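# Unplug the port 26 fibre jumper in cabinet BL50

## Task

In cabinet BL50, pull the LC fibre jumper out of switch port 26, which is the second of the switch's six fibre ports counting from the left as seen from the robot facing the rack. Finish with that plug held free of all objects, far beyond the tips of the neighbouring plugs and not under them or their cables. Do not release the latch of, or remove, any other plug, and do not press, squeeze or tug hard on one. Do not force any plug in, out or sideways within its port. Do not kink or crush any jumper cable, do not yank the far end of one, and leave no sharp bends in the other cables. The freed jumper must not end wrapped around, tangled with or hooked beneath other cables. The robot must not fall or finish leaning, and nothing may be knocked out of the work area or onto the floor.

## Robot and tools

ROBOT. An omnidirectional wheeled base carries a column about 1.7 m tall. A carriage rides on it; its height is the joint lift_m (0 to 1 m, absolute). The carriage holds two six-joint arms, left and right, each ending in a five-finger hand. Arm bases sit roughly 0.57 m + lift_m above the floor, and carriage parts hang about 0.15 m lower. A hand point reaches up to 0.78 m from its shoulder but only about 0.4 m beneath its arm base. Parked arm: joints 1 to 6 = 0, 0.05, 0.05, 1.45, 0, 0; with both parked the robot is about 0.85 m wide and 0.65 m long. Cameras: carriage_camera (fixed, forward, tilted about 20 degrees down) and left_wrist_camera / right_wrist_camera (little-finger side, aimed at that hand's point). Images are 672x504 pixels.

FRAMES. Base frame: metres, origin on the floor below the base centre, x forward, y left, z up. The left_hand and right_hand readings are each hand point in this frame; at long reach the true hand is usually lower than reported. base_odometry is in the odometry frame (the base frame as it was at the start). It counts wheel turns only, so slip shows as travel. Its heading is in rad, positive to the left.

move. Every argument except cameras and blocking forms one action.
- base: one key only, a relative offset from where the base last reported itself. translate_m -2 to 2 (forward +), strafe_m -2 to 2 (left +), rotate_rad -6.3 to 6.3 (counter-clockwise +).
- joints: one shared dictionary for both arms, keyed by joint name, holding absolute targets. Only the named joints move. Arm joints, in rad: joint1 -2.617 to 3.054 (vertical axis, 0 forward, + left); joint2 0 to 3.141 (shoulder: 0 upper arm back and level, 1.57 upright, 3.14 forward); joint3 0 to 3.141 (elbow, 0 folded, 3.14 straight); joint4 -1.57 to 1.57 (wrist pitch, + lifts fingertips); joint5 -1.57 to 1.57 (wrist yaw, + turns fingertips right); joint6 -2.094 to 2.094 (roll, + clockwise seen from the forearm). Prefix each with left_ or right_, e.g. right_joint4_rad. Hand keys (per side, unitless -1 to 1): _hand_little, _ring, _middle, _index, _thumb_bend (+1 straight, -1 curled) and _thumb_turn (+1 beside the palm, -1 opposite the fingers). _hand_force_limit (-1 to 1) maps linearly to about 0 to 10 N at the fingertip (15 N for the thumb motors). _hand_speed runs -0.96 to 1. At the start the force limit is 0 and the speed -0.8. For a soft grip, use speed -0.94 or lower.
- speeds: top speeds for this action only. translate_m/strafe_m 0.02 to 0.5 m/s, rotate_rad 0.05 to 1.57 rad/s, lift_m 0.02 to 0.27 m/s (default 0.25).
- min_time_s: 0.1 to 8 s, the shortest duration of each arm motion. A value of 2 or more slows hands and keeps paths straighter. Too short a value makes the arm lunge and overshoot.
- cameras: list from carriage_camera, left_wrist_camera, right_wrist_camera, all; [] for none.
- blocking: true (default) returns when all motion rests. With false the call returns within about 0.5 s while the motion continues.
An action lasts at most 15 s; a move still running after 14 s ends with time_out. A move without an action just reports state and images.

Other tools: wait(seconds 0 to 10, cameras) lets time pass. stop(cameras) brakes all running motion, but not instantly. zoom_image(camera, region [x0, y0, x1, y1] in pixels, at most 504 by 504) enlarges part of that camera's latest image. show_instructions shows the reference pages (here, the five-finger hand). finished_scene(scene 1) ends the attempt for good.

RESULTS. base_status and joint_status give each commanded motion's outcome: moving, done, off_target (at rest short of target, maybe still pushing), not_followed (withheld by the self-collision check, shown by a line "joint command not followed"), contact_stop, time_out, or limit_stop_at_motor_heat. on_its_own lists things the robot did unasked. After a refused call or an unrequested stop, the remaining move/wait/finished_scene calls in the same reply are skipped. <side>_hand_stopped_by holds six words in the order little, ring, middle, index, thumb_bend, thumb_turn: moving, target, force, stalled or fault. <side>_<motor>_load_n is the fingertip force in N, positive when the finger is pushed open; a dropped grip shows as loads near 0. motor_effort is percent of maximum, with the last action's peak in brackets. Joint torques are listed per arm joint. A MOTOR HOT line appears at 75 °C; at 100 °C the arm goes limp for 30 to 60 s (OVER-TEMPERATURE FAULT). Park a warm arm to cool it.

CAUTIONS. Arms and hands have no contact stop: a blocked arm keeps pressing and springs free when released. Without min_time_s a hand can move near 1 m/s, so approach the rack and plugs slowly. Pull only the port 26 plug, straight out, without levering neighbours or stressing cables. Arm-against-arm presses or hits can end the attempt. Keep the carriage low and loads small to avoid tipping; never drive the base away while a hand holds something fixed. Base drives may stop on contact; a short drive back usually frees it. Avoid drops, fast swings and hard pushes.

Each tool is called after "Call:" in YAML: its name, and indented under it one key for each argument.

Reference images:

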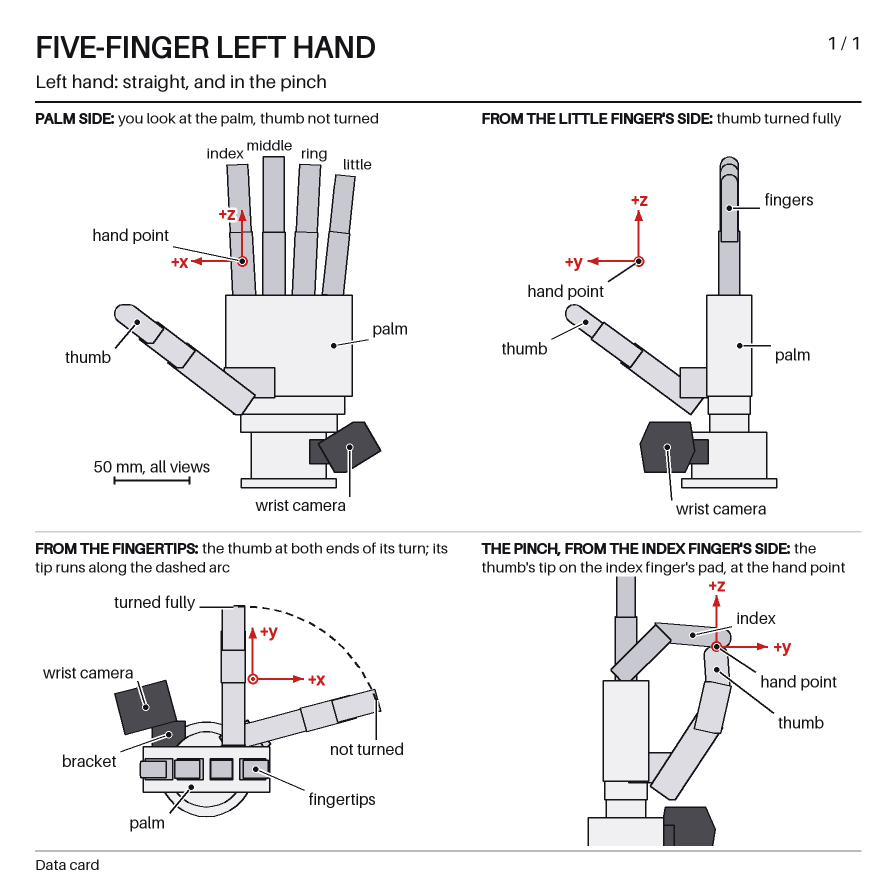

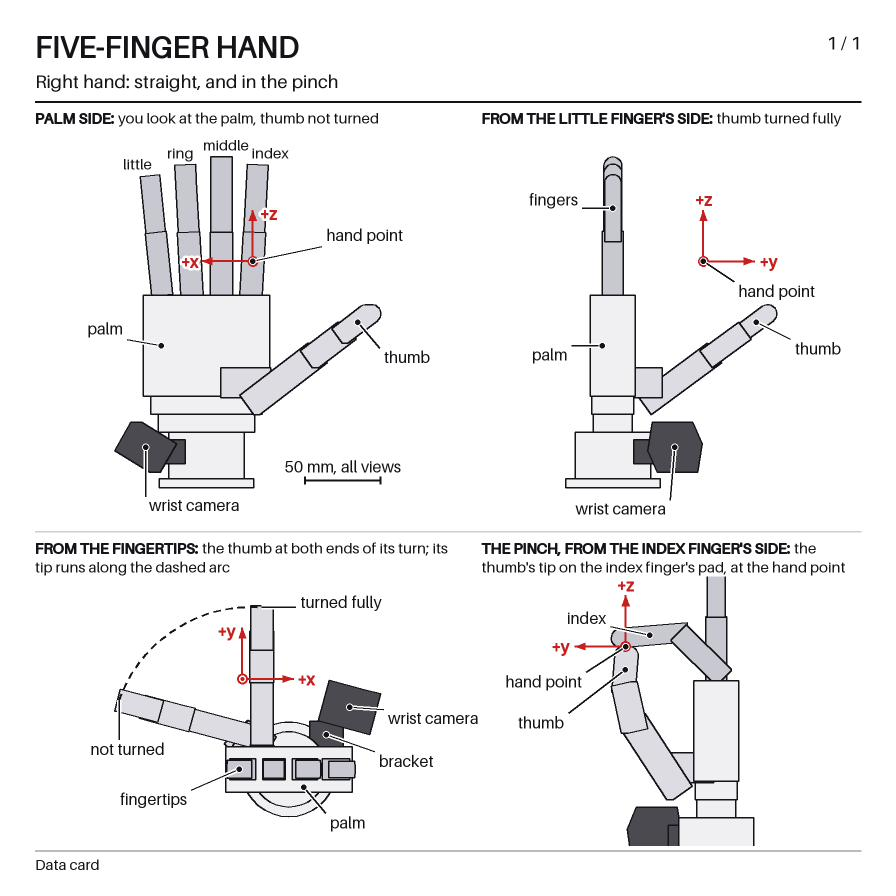

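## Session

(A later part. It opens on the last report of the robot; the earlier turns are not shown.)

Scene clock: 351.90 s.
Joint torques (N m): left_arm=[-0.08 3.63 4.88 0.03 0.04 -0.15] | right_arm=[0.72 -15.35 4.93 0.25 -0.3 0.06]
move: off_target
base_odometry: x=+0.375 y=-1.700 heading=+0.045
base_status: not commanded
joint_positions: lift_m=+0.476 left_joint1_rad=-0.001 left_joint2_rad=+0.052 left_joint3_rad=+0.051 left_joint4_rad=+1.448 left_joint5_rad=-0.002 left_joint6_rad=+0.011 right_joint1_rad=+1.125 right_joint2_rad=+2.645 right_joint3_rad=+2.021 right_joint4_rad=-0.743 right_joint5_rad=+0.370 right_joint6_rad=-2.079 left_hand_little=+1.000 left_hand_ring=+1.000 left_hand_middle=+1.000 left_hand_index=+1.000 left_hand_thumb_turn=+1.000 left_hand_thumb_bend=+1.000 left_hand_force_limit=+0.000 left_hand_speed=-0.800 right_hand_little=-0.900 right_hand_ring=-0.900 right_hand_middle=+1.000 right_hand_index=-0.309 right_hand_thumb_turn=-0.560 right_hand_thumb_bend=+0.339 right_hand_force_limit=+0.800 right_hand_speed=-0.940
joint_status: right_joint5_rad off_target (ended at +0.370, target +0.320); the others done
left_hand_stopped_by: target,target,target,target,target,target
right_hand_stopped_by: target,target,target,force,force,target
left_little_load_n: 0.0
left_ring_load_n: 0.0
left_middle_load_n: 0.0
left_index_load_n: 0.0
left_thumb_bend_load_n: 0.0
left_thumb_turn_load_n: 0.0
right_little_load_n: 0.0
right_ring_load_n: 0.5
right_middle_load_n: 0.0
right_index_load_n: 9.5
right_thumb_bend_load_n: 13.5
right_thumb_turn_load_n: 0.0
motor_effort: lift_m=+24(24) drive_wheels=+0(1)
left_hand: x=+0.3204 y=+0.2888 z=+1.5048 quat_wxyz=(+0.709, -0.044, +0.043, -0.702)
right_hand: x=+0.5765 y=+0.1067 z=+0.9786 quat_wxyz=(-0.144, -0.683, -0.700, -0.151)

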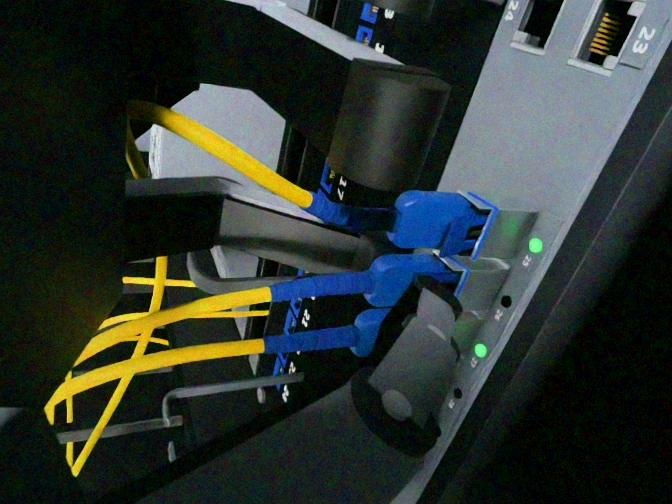

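Call:
move:
  joints: {"right_joint1_rad": 1.142, "right_joint4_rad": -0.81, "right_joint5_rad": 0.28}
  min_time_s: 1.5

Call:
move:
  joints: {"right_joint1_rad": 1.15, "right_joint4_rad": -0.835, "right_joint5_rad": 0.25}
  min_time_s: 1.5
  cameras: ["right_wrist_camera"]

Call:
zoom_image:
  camera: "right_wrist_camera"
  region: [330, 160, 520, 380]

Scene clock: 355.07 s.
Joint torques (N m): left_arm=[0.02 3.71 4.71 -0.01 0.06 -0.11] | right_arm=[1.43 -15.34 4.93 -0.01 -0.65 0.06]
move: off_target
base_odometry: x=+0.375 y=-1.700 heading=+0.045
base_status: not commanded
joint_positions: lift_m=+0.476 left_joint1_rad=-0.001 left_joint2_rad=+0.052 left_joint3_rad=+0.051 left_joint4_rad=+1.448 left_joint5_rad=-0.002 left_joint6_rad=+0.011 right_joint1_rad=+1.127 right_joint2_rad=+2.645 right_joint3_rad=+2.021 right_joint4_rad=-0.745 right_joint5_rad=+0.367 right_joint6_rad=-2.079 left_hand_little=+1.000 left_hand_ring=+1.000 left_hand_middle=+1.000 left_hand_index=+1.000 left_hand_thumb_turn=+1.000 left_hand_thumb_bend=+1.000 left_hand_force_limit=+0.000 left_hand_speed=-0.800 right_hand_little=-0.900 right_hand_ring=-0.900 right_hand_middle=+1.000 right_hand_index=-0.309 right_hand_thumb_turn=-0.560 right_hand_thumb_bend=+0.339 right_hand_force_limit=+0.800 right_hand_speed=-0.940
joint_status: right_joint4_rad off_target (ended at -0.745, target -0.810); right_joint5_rad off_target (ended at +0.367, target +0.280); the others done
left_hand_stopped_by: target,target,target,target,target,target
right_hand_stopped_by: target,target,target,force,force,target
left_little_load_n: 0.0
left_ring_load_n: 0.0
left_middle_load_n: 0.0
left_index_load_n: 0.0
left_thumb_bend_load_n: 0.0
left_thumb_turn_load_n: 0.0
right_little_load_n: 0.0
right_ring_load_n: 0.0
right_middle_load_n: 0.0
right_index_load_n: 10.0
right_thumb_bend_load_n: 13.5
right_thumb_turn_load_n: 0.0
motor_effort: lift_m=+24(24) drive_wheels=+0(1)
left_hand: x=+0.3204 y=+0.2888 z=+1.5048 quat_wxyz=(+0.709, -0.044, +0.043, -0.702)
right_hand: x=+0.5752 y=+0.1071 z=+0.9781 quat_wxyz=(-0.143, -0.682, -0.701, -0.150)
pictures: none

Scene clock: 356.87 s.
Joint torques (N m): left_arm=[-0.25 3.62 4.64 0.01 0.03 -0.12] | right_arm=[2.13 -15.35 4.93 -0.2 -0.92 0.06]
move: off_target
base_odometry: x=+0.375 y=-1.700 heading=+0.045
base_status: not commanded
joint_positions: lift_m=+0.476 left_joint1_rad=-0.001 left_joint2_rad=+0.052 left_joint3_rad=+0.051 left_joint4_rad=+1.448 left_joint5_rad=-0.002 left_joint6_rad=+0.011 right_joint1_rad=+1.128 right_joint2_rad=+2.645 right_joint3_rad=+2.021 right_joint4_rad=-0.749 right_joint5_rad=+0.364 right_joint6_rad=-2.079 left_hand_little=+1.000 left_hand_ring=+1.000 left_hand_middle=+1.000 left_hand_index=+1.000 left_hand_thumb_turn=+1.000 left_hand_thumb_bend=+1.000 left_hand_force_limit=+0.000 left_hand_speed=-0.800 right_hand_little=-0.900 right_hand_ring=-0.900 right_hand_middle=+1.000 right_hand_index=-0.309 right_hand_thumb_turn=-0.560 right_hand_thumb_bend=+0.339 right_hand_force_limit=+0.800 right_hand_speed=-0.940
joint_status: right_joint1_rad off_target (ended at +1.128, target +1.150); right_joint4_rad off_target (ended at -0.749, target -0.835); right_joint5_rad off_target (ended at +0.364, target +0.250)
left_hand_stopped_by: target,target,target,target,target,target
right_hand_stopped_by: target,target,target,force,force,target
left_little_load_n: 0.0
left_ring_load_n: 0.5
left_middle_load_n: 0.0
left_index_load_n: 0.0
left_thumb_bend_load_n: 0.0
left_thumb_turn_load_n: 0.5
right_little_load_n: 0.0
right_ring_load_n: 0.0
right_middle_load_n: 0.0
right_index_load_n: 10.5
right_thumb_bend_load_n: 13.5
right_thumb_turn_load_n: 0.0
motor_effort: lift_m=+24(24) drive_wheels=+0(1)
left_hand: x=+0.3204 y=+0.2888 z=+1.5048 quat_wxyz=(+0.709, -0.044, +0.043, -0.702)
right_hand: x=+0.5742 y=+0.1068 z=+0.9775 quat_wxyz=(-0.142, -0.682, -0.702, -0.147)

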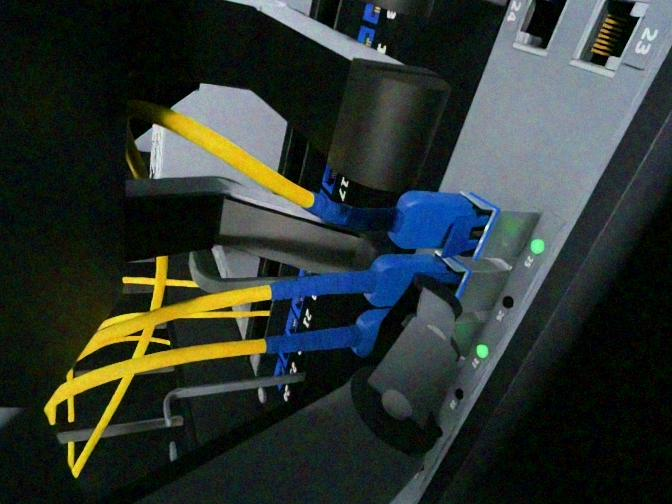

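Scaled by 2.291.

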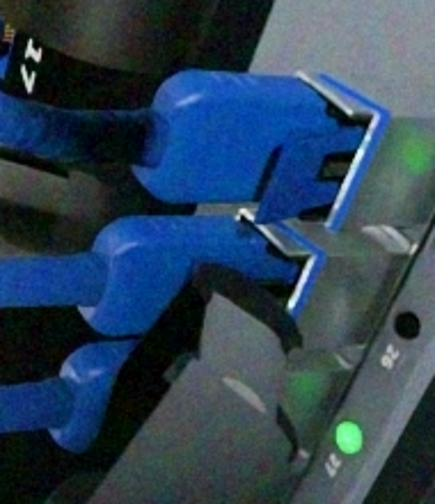

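Call:
move:
  joints: {"right_joint1_rad": 1.158, "right_joint4_rad": -0.86, "right_joint5_rad": 0.22}
  min_time_s: 1.5
  cameras: ["right_wrist_camera"]

Call:
zoom_image:
  camera: "right_wrist_camera"
  region: [330, 160, 520, 380]

Scene clock: 358.87 s.
Joint torques (N m): left_arm=[-0.01 3.77 4.83 -0.02 0.05 -0.1] | right_arm=[0.42 -14.04 4.78 0.38 -0.08 0.06]
move: done
base_odometry: x=+0.375 y=-1.700 heading=+0.045
base_status: not commanded
joint_positions: lift_m=+0.476 left_joint1_rad=-0.001 left_joint2_rad=+0.052 left_joint3_rad=+0.051 left_joint4_rad=+1.448 left_joint5_rad=-0.002 left_joint6_rad=+0.011 right_joint1_rad=+1.154 right_joint2_rad=+2.633 right_joint3_rad=+2.021 right_joint4_rad=-0.855 right_joint5_rad=+0.238 right_joint6_rad=-2.079 left_hand_little=+1.000 left_hand_ring=+1.000 left_hand_middle=+1.000 left_hand_index=+1.000 left_hand_thumb_turn=+1.000 left_hand_thumb_bend=+1.000 left_hand_force_limit=+0.000 left_hand_speed=-0.800 right_hand_little=-0.900 right_hand_ring=-0.900 right_hand_middle=+1.000 right_hand_index=-0.309 right_hand_thumb_turn=-0.560 right_hand_thumb_bend=+0.338 right_hand_force_limit=+0.800 right_hand_speed=-0.940
joint_status: all done
left_hand_stopped_by: target,target,target,target,target,target
right_hand_stopped_by: target,target,target,force,force,target
left_little_load_n: 0.0
left_ring_load_n: 0.0
left_middle_load_n: 0.0
left_index_load_n: 0.0
left_thumb_bend_load_n: 0.0
left_thumb_turn_load_n: 0.0
right_little_load_n: 0.0
right_ring_load_n: 0.0
right_middle_load_n: 0.0
right_index_load_n: 5.5
right_thumb_bend_load_n: 7.0
right_thumb_turn_load_n: 0.0
motor_effort: lift_m=+24(24) drive_wheels=-1(1)
left_hand: x=+0.3204 y=+0.2888 z=+1.5048 quat_wxyz=(+0.709, -0.044, +0.043, -0.702)
right_hand: x=+0.5356 y=+0.1056 z=+0.9643 quat_wxyz=(-0.096, -0.673, -0.728, -0.086)

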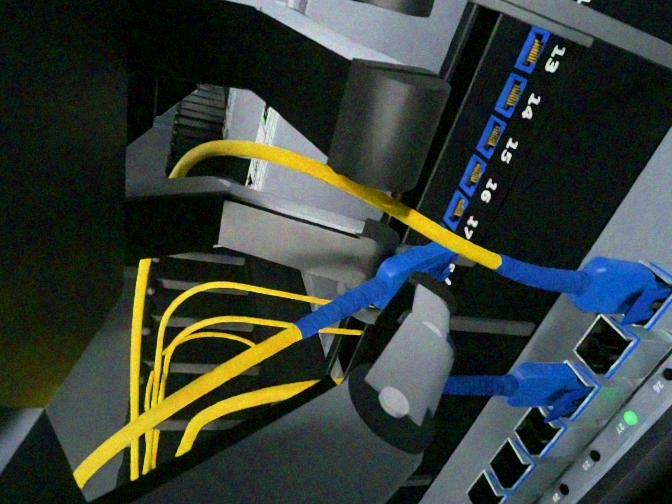

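Scaled by 2.291.

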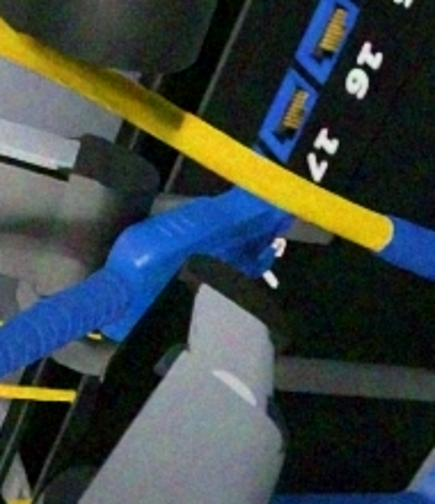

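Call:
move:
  joints: {"right_hand_thumb_bend": 0.17, "right_hand_force_limit": 0.3}
  cameras: ["right_wrist_camera", "carriage_camera"]

Call:
zoom_image:
  camera: "carriage_camera"
  region: [180, 300, 420, 460]

Scene clock: 360.80 s.
Joint torques (N m): left_arm=[0.17 3.7 4.77 0.07 0.01 -0.15] | right_arm=[0.46 -14.08 4.79 0.38 -0.07 0.06]
move: off_target
base_odometry: x=+0.375 y=-1.700 heading=+0.045
base_status: not commanded
joint_positions: lift_m=+0.476 left_joint1_rad=-0.001 left_joint2_rad=+0.052 left_joint3_rad=+0.051 left_joint4_rad=+1.448 left_joint5_rad=-0.002 left_joint6_rad=+0.011 right_joint1_rad=+1.154 right_joint2_rad=+2.633 right_joint3_rad=+2.021 right_joint4_rad=-0.855 right_joint5_rad=+0.237 right_joint6_rad=-2.079 left_hand_little=+1.000 left_hand_ring=+1.000 left_hand_middle=+1.000 left_hand_index=+1.000 left_hand_thumb_turn=+1.000 left_hand_thumb_bend=+1.000 left_hand_force_limit=+0.000 left_hand_speed=-0.800 right_hand_little=-0.900 right_hand_ring=-0.900 right_hand_middle=+1.000 right_hand_index=-0.309 right_hand_thumb_turn=-0.560 right_hand_thumb_bend=+0.320 right_hand_force_limit=+0.300 right_hand_speed=-0.940
joint_status: right_hand_thumb_bend off_target (ended at +0.320, target +0.170); the others done
left_hand_stopped_by: target,target,target,target,target,target
right_hand_stopped_by: target,target,target,force,force,target
left_little_load_n: 0.0
left_ring_load_n: 0.0
left_middle_load_n: -0.5
left_index_load_n: 0.0
left_thumb_bend_load_n: 0.0
left_thumb_turn_load_n: 0.0
right_little_load_n: 0.0
right_ring_load_n: 0.0
right_middle_load_n: 0.0
right_index_load_n: 6.5
right_thumb_bend_load_n: 9.5
right_thumb_turn_load_n: 0.0
motor_effort: lift_m=+23(24) drive_wheels=+0(1)
left_hand: x=+0.3204 y=+0.2888 z=+1.5048 quat_wxyz=(+0.709, -0.044, +0.043, -0.702)
right_hand: x=+0.5354 y=+0.1056 z=+0.9642 quat_wxyz=(-0.096, -0.673, -0.728, -0.086)
pictures: carriage_camera, right_wrist_camera

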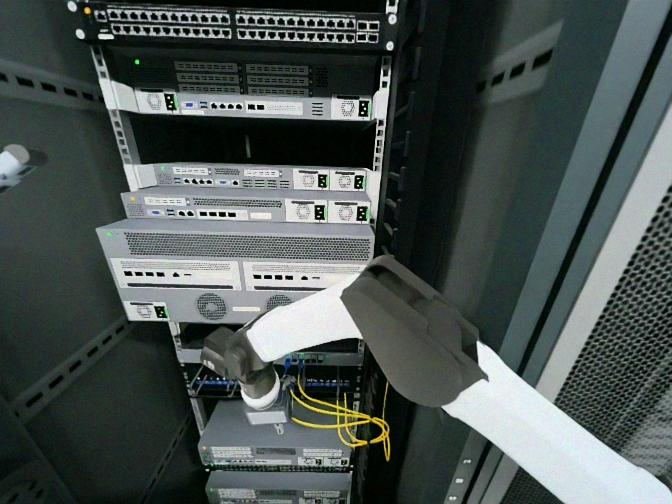

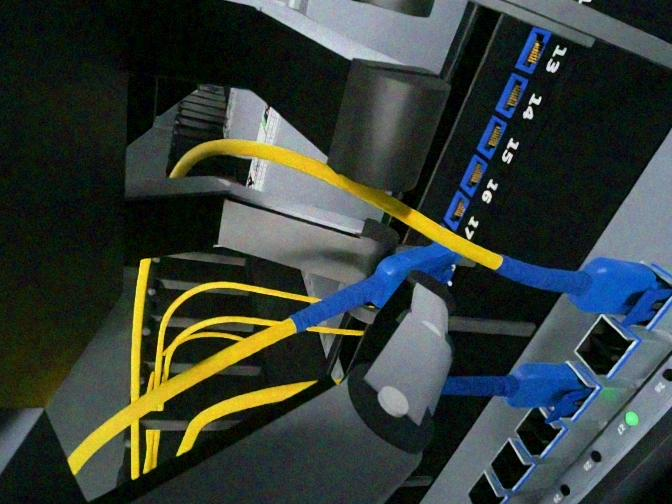

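Scaled by 2.100.

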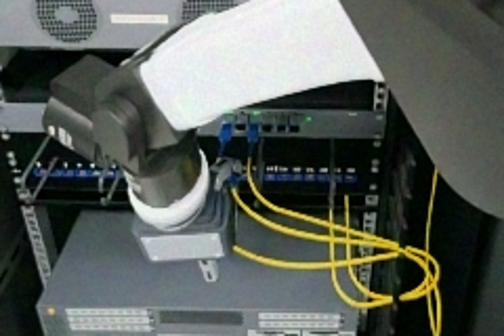

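Call:
move:
  base: {"translate_m": -0.03}
  speeds: {"translate_m": 0.04}
  cameras: ["right_wrist_camera", "carriage_camera"]

Call:
zoom_image:
  camera: "carriage_camera"
  region: [200, 320, 400, 460]

Scene clock: 362.50 s.
Joint torques (N m): left_arm=[-0.06 3.48 4.89 0.01 0.01 -0.13] | right_arm=[0.1 -14.19 4.79 0.39 -0.04 0.06]
move: done
base_odometry: x=+0.345 y=-1.702 heading=+0.045
base_status: done
joint_positions: lift_m=+0.476 left_joint1_rad=-0.001 left_joint2_rad=+0.052 left_joint3_rad=+0.051 left_joint4_rad=+1.449 left_joint5_rad=-0.002 left_joint6_rad=+0.011 right_joint1_rad=+1.157 right_joint2_rad=+2.633 right_joint3_rad=+2.021 right_joint4_rad=-0.859 right_joint5_rad=+0.234 right_joint6_rad=-2.079 left_hand_little=+1.000 left_hand_ring=+1.000 left_hand_middle=+1.000 left_hand_index=+1.000 left_hand_thumb_turn=+1.000 left_hand_thumb_bend=+1.000 left_hand_force_limit=+0.000 left_hand_speed=-0.800 right_hand_little=-0.900 right_hand_ring=-0.900 right_hand_middle=+1.000 right_hand_index=-0.309 right_hand_thumb_turn=-0.560 right_hand_thumb_bend=+0.320 right_hand_force_limit=+0.300 right_hand_speed=-0.940
joint_status: not commanded
left_hand_stopped_by: target,target,target,target,target,target
right_hand_stopped_by: target,target,target,force,force,target
left_little_load_n: 0.0
left_ring_load_n: 0.0
left_middle_load_n: 0.0
left_index_load_n: 0.0
left_thumb_bend_load_n: 0.0
left_thumb_turn_load_n: 0.0
right_little_load_n: 0.0
right_ring_load_n: 0.0
right_middle_load_n: 0.0
right_index_load_n: 7.0
right_thumb_bend_load_n: 9.5
right_thumb_turn_load_n: 0.5
motor_effort: lift_m=+24(24) drive_wheels=-1(12)
left_hand: x=+0.3201 y=+0.2889 z=+1.5049 quat_wxyz=(+0.709, -0.044, +0.043, -0.702)
right_hand: x=+0.5334 y=+0.1060 z=+0.9637 quat_wxyz=(-0.095, -0.672, -0.730, -0.084)
pictures: carriage_camera, right_wrist_camera

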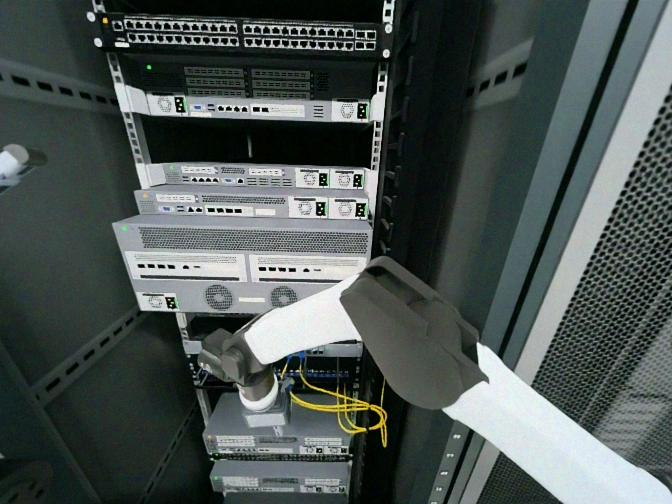

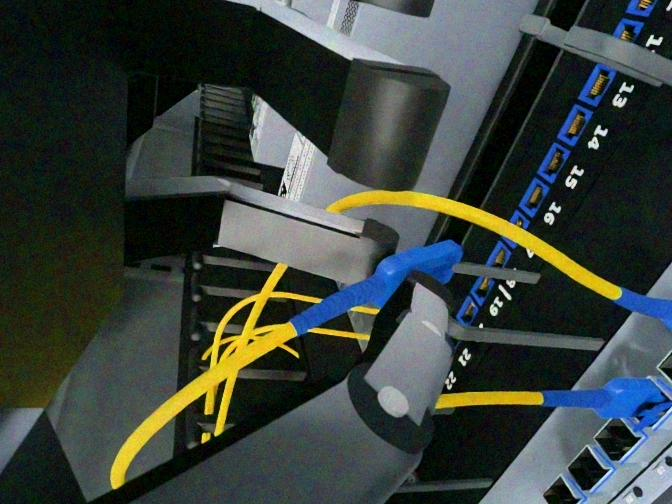

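Scaled by 2.520.

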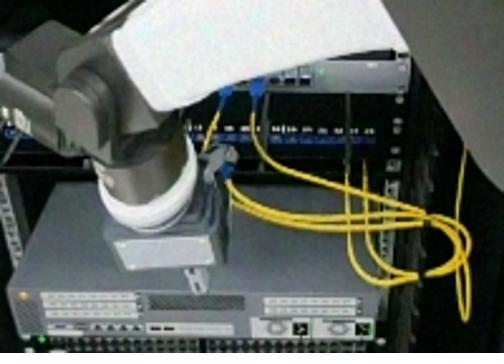

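Call:
move:
  base: {"translate_m": -0.02}
  joints: {"lift_m": 0.482}
  speeds: {"translate_m": 0.03, "lift_m": 0.02}
  cameras: ["right_wrist_camera", "carriage_camera"]

Call:
zoom_image:
  camera: "carriage_camera"
  region: [200, 320, 400, 460]

Scene clock: 364.00 s.
Joint torques (N m): left_arm=[0.06 3.63 4.97 -0.03 0.07 -0.15] | right_arm=[0.17 -14.09 4.79 0.42 -0.04 0.06]
move: done
base_odometry: x=+0.325 y=-1.703 heading=+0.044
base_status: done
joint_positions: lift_m=+0.482 left_joint1_rad=-0.001 left_joint2_rad=+0.052 left_joint3_rad=+0.051 left_joint4_rad=+1.448 left_joint5_rad=-0.002 left_joint6_rad=+0.011 right_joint1_rad=+1.156 right_joint2_rad=+2.633 right_joint3_rad=+2.021 right_joint4_rad=-0.862 right_joint5_rad=+0.233 right_joint6_rad=-2.079 left_hand_little=+1.000 left_hand_ring=+1.000 left_hand_middle=+1.000 left_hand_index=+1.000 left_hand_thumb_turn=+1.000 left_hand_thumb_bend=+1.000 left_hand_force_limit=+0.000 left_hand_speed=-0.800 right_hand_little=-0.900 right_hand_ring=-0.900 right_hand_middle=+1.000 right_hand_index=-0.309 right_hand_thumb_turn=-0.560 right_hand_thumb_bend=+0.320 right_hand_force_limit=+0.300 right_hand_speed=-0.940
joint_status: all done
left_hand_stopped_by: target,target,target,target,target,target
right_hand_stopped_by: target,target,target,force,force,target
left_little_load_n: 0.0
left_ring_load_n: 0.0
left_middle_load_n: 0.0
left_index_load_n: 0.0
left_thumb_bend_load_n: 0.0
left_thumb_turn_load_n: 0.0
right_little_load_n: 0.0
right_ring_load_n: 0.0
right_middle_load_n: 0.0
right_index_load_n: 6.5
right_thumb_bend_load_n: 9.5
right_thumb_turn_load_n: 0.5
motor_effort: lift_m=+23(25) drive_wheels=-1(11)
left_hand: x=+0.3203 y=+0.2889 z=+1.5109 quat_wxyz=(+0.709, -0.044, +0.043, -0.702)
right_hand: x=+0.5333 y=+0.1053 z=+0.9696 quat_wxyz=(-0.095, -0.672, -0.730, -0.083)
pictures: carriage_camera, right_wrist_camera

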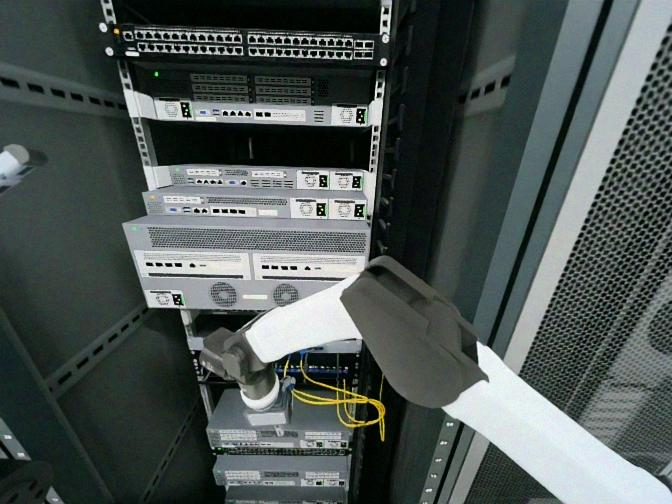

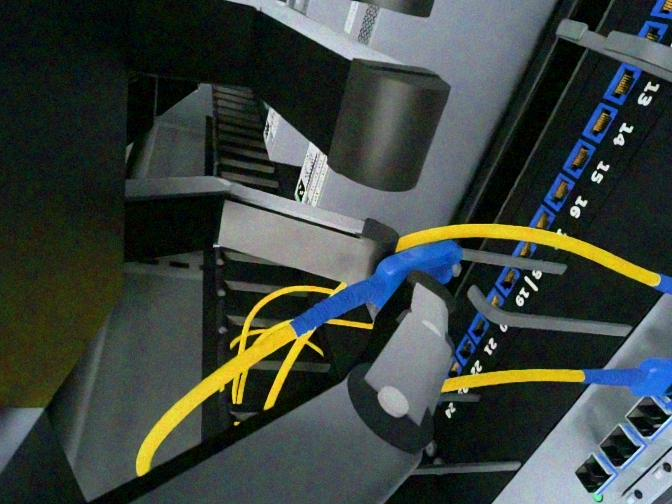

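Scaled by 2.520.

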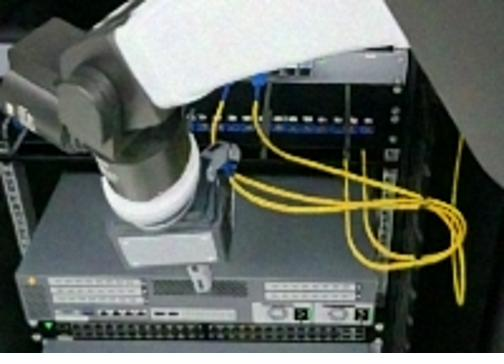

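Call:
move:
  base: {"translate_m": -0.025}
  joints: {"lift_m": 0.492}
  speeds: {"translate_m": 0.03, "lift_m": 0.02}
  cameras: ["right_wrist_camera", "carriage_camera"]

Call:
zoom_image:
  camera: "carriage_camera"
  region: [200, 320, 400, 460]

Scene clock: 365.50 s.
Joint torques (N m): left_arm=[0.01 3.58 4.81 0.04 0.05 -0.16] | right_arm=[0.4 -13.91 4.82 0.47 -0.02 0.06]
move: done
base_odometry: x=+0.301 y=-1.704 heading=+0.044
base_status: done
joint_positions: lift_m=+0.492 left_joint1_rad=-0.001 left_joint2_rad=+0.052 left_joint3_rad=+0.051 left_joint4_rad=+1.447 left_joint5_rad=-0.002 left_joint6_rad=+0.011 right_joint1_rad=+1.155 right_joint2_rad=+2.633 right_joint3_rad=+2.021 right_joint4_rad=-0.863 right_joint5_rad=+0.232 right_joint6_rad=-2.079 left_hand_little=+1.000 left_hand_ring=+1.000 left_hand_middle=+1.000 left_hand_index=+1.000 left_hand_thumb_turn=+1.000 left_hand_thumb_bend=+1.000 left_hand_force_limit=+0.000 left_hand_speed=-0.800 right_hand_little=-0.900 right_hand_ring=-0.900 right_hand_middle=+1.000 right_hand_index=-0.309 right_hand_thumb_turn=-0.560 right_hand_thumb_bend=+0.320 right_hand_force_limit=+0.300 right_hand_speed=-0.940
joint_status: all done
left_hand_stopped_by: target,target,target,target,target,target
right_hand_stopped_by: target,target,target,force,force,target
left_little_load_n: 0.0
left_ring_load_n: 0.0
left_middle_load_n: 0.0
left_index_load_n: 0.0
left_thumb_bend_load_n: 0.0
left_thumb_turn_load_n: 0.0
right_little_load_n: 0.0
right_ring_load_n: 0.0
right_middle_load_n: 0.0
right_index_load_n: 6.5
right_thumb_bend_load_n: 9.0
right_thumb_turn_load_n: 0.5
motor_effort: lift_m=+23(25) drive_wheels=+0(8)
left_hand: x=+0.3207 y=+0.2889 z=+1.5207 quat_wxyz=(+0.709, -0.045, +0.044, -0.702)
right_hand: x=+0.5334 y=+0.1046 z=+0.9795 quat_wxyz=(-0.095, -0.672, -0.730, -0.082)
pictures: carriage_camera, right_wrist_camera

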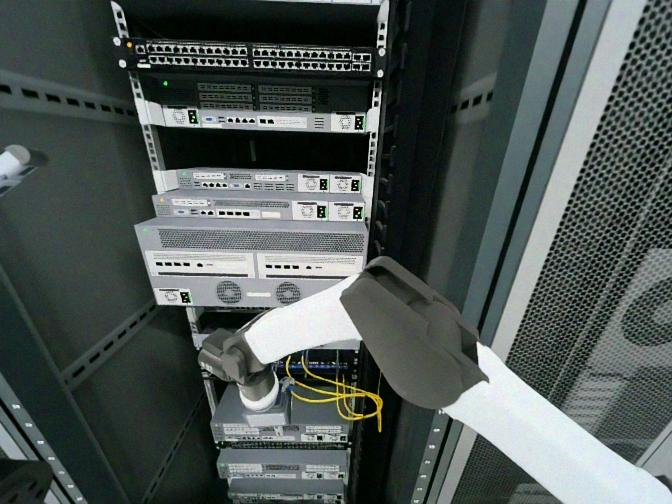

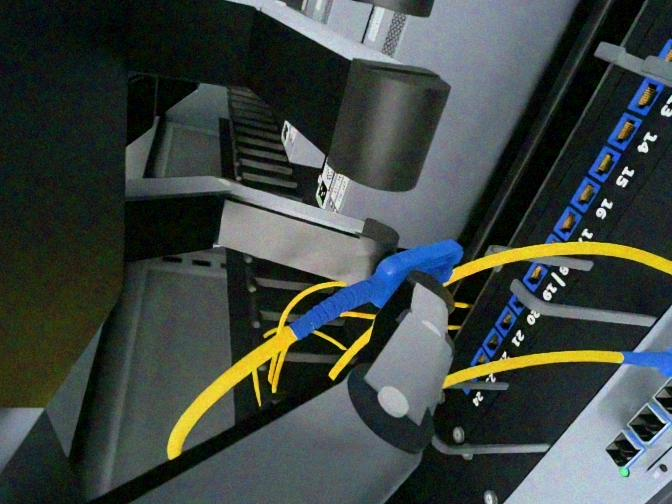

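Scaled by 2.520.

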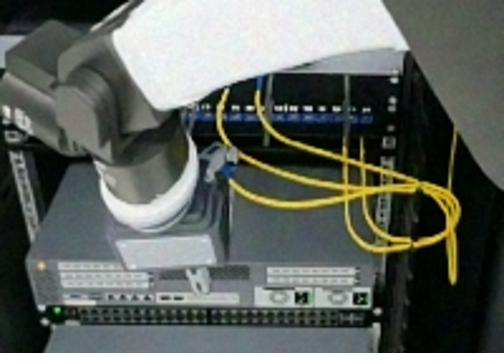

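Call:
move:
  base: {"translate_m": -0.04}
  joints: {"lift_m": 0.512}
  speeds: {"translate_m": 0.04, "lift_m": 0.02}
  cameras: ["right_wrist_camera", "carriage_camera"]

Call:
zoom_image:
  camera: "carriage_camera"
  region: [200, 310, 400, 450]

Call:
zoom_image:
  camera: "carriage_camera"
  region: [270, 330, 350, 400]

Scene clock: 367.33 s.
Joint torques (N m): left_arm=[-0.02 3.59 4.94 0.02 0.03 -0.14] | right_arm=[0.05 -14.13 4.79 0.46 -0.02 0.06]
move: done
base_odometry: x=+0.261 y=-1.705 heading=+0.044
base_status: done
joint_positions: lift_m=+0.512 left_joint1_rad=-0.001 left_joint2_rad=+0.052 left_joint3_rad=+0.051 left_joint4_rad=+1.447 left_joint5_rad=-0.002 left_joint6_rad=+0.011 right_joint1_rad=+1.157 right_joint2_rad=+2.633 right_joint3_rad=+2.021 right_joint4_rad=-0.863 right_joint5_rad=+0.231 right_joint6_rad=-2.079 left_hand_little=+1.000 left_hand_ring=+1.000 left_hand_middle=+1.000 left_hand_index=+1.000 left_hand_thumb_turn=+1.000 left_hand_thumb_bend=+1.000 left_hand_force_limit=+0.000 left_hand_speed=-0.800 right_hand_little=-0.900 right_hand_ring=-0.900 right_hand_middle=+1.000 right_hand_index=-0.309 right_hand_thumb_turn=-0.560 right_hand_thumb_bend=+0.320 right_hand_force_limit=+0.300 right_hand_speed=-0.940
joint_status: all done
left_hand_stopped_by: target,target,target,target,target,target
right_hand_stopped_by: target,target,target,force,force,target
left_little_load_n: 0.0
left_ring_load_n: 0.0
left_middle_load_n: 0.0
left_index_load_n: 0.0
left_thumb_bend_load_n: 0.0
left_thumb_turn_load_n: 0.0
right_little_load_n: 0.0
right_ring_load_n: 0.0
right_middle_load_n: 0.0
right_index_load_n: 6.5
right_thumb_bend_load_n: 9.5
right_thumb_turn_load_n: 0.0
motor_effort: lift_m=+23(26) drive_wheels=-4(6)
left_hand: x=+0.3206 y=+0.2889 z=+1.5408 quat_wxyz=(+0.709, -0.045, +0.044, -0.702)
right_hand: x=+0.5323 y=+0.1053 z=+0.9993 quat_wxyz=(-0.094, -0.672, -0.730, -0.082)
pictures: carriage_camera, right_wrist_camera

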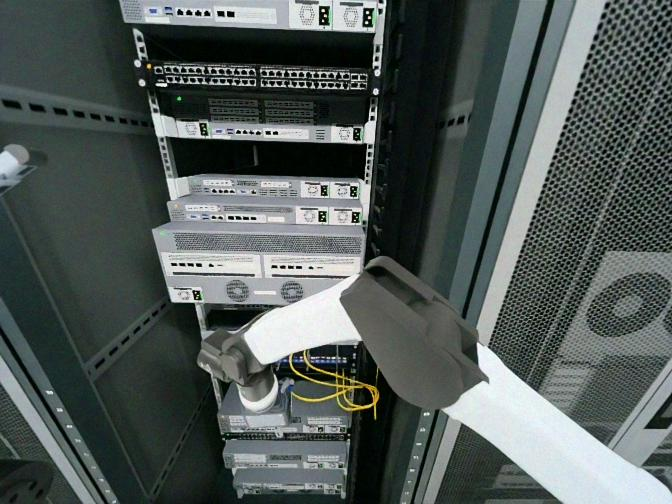

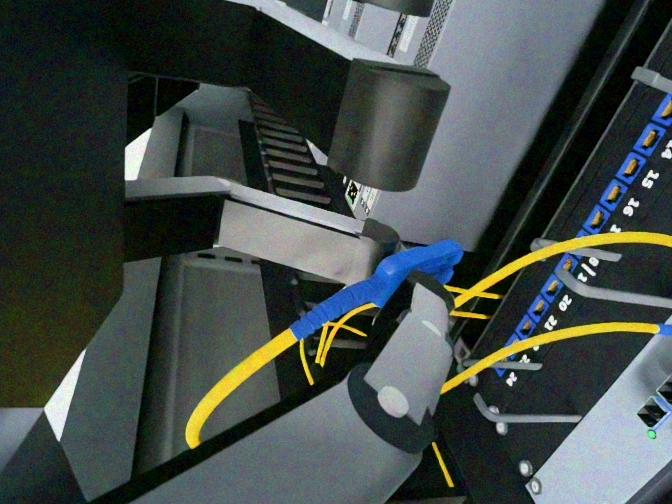

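Scaled by 2.520.

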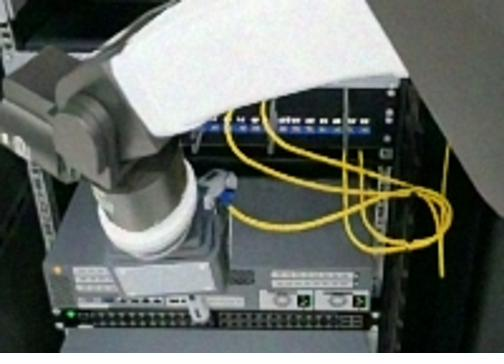

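Scaled by 6.300.

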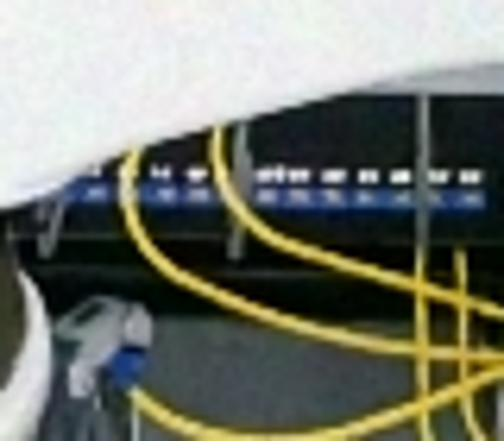

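Call:
zoom_image:
  camera: "carriage_camera"
  region: [330, 360, 390, 420]

Call:
zoom_image:
  camera: "right_wrist_camera"
  region: [270, 210, 530, 400]

Scaled by 8.400.

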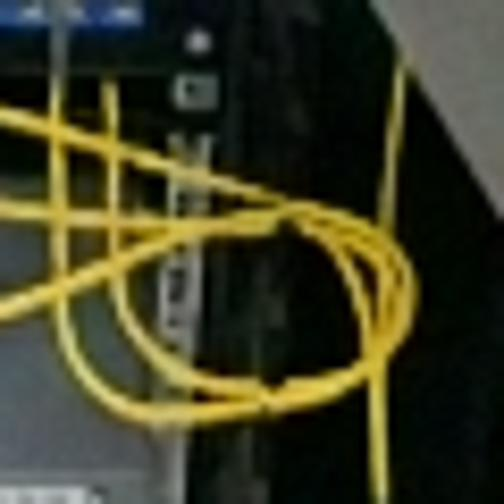

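Scaled by 1.938.

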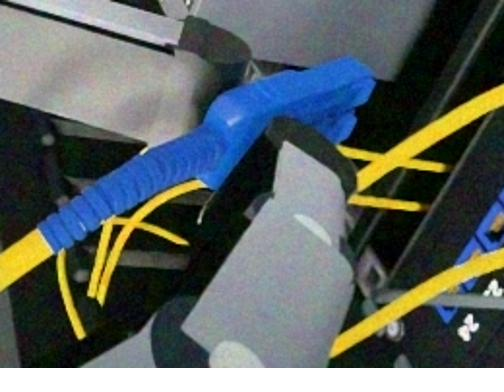

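Call:
wait:
  seconds: 1
  cameras: ["carriage_camera", "right_wrist_camera"]

Call:
zoom_image:
  camera: "carriage_camera"
  region: [260, 330, 400, 430]

Scene clock: 369.07 s.
Joint torques (N m): left_arm=[-0.01 3.66 4.96 0.01 0.01 -0.12] | right_arm=[0.12 -14.15 4.85 0.46 -0.02 0.06]
base_odometry: x=+0.261 y=-1.705 heading=+0.044
base_status: done
joint_positions: lift_m=+0.512 left_joint1_rad=-0.001 left_joint2_rad=+0.052 left_joint3_rad=+0.051 left_joint4_rad=+1.447 left_joint5_rad=-0.002 left_joint6_rad=+0.011 right_joint1_rad=+1.157 right_joint2_rad=+2.633 right_joint3_rad=+2.021 right_joint4_rad=-0.863 right_joint5_rad=+0.231 right_joint6_rad=-2.079 left_hand_little=+1.000 left_hand_ring=+1.000 left_hand_middle=+1.000 left_hand_index=+1.000 left_hand_thumb_turn=+1.000 left_hand_thumb_bend=+1.000 left_hand_force_limit=+0.000 left_hand_speed=-0.800 right_hand_little=-0.900 right_hand_ring=-0.900 right_hand_middle=+1.000 right_hand_index=-0.309 right_hand_thumb_turn=-0.560 right_hand_thumb_bend=+0.320 right_hand_force_limit=+0.300 right_hand_speed=-0.940
joint_status: all done
left_hand_stopped_by: target,target,target,target,target,target
right_hand_stopped_by: target,target,target,force,force,target
left_little_load_n: 0.0
left_ring_load_n: 0.0
left_middle_load_n: 0.0
left_index_load_n: 0.0
left_thumb_bend_load_n: 0.0
left_thumb_turn_load_n: 0.0
right_little_load_n: 0.0
right_ring_load_n: 0.0
right_middle_load_n: 0.0
right_index_load_n: 6.5
right_thumb_bend_load_n: 9.5
right_thumb_turn_load_n: 0.5
motor_effort: lift_m=+23(26) drive_wheels=-4(6)
left_hand: x=+0.3206 y=+0.2889 z=+1.5408 quat_wxyz=(+0.709, -0.045, +0.044, -0.702)
right_hand: x=+0.5323 y=+0.1053 z=+0.9993 quat_wxyz=(-0.094, -0.672, -0.730, -0.082)
wait: 1.00 s; at rest from the start

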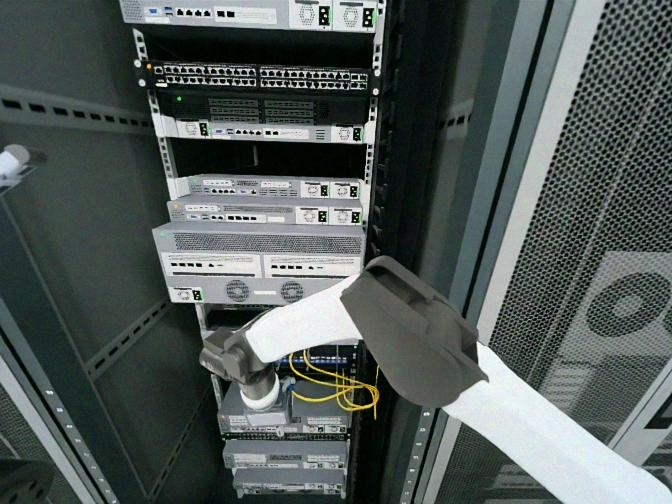

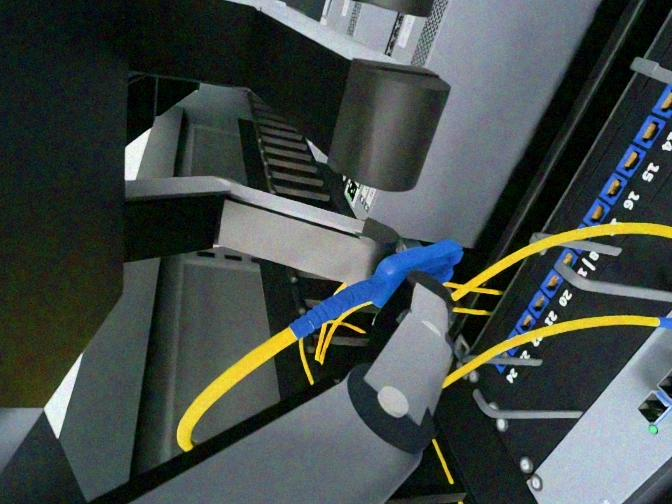

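Scaled by 3.600.

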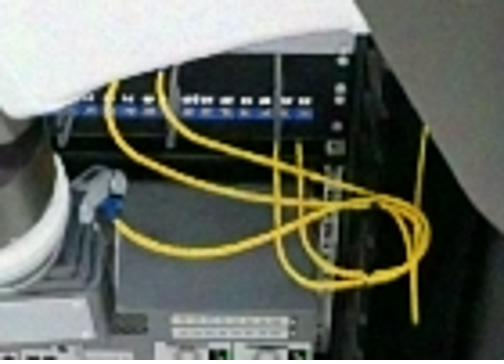

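Call:
finished_scene:

The scene is finished: the task was done.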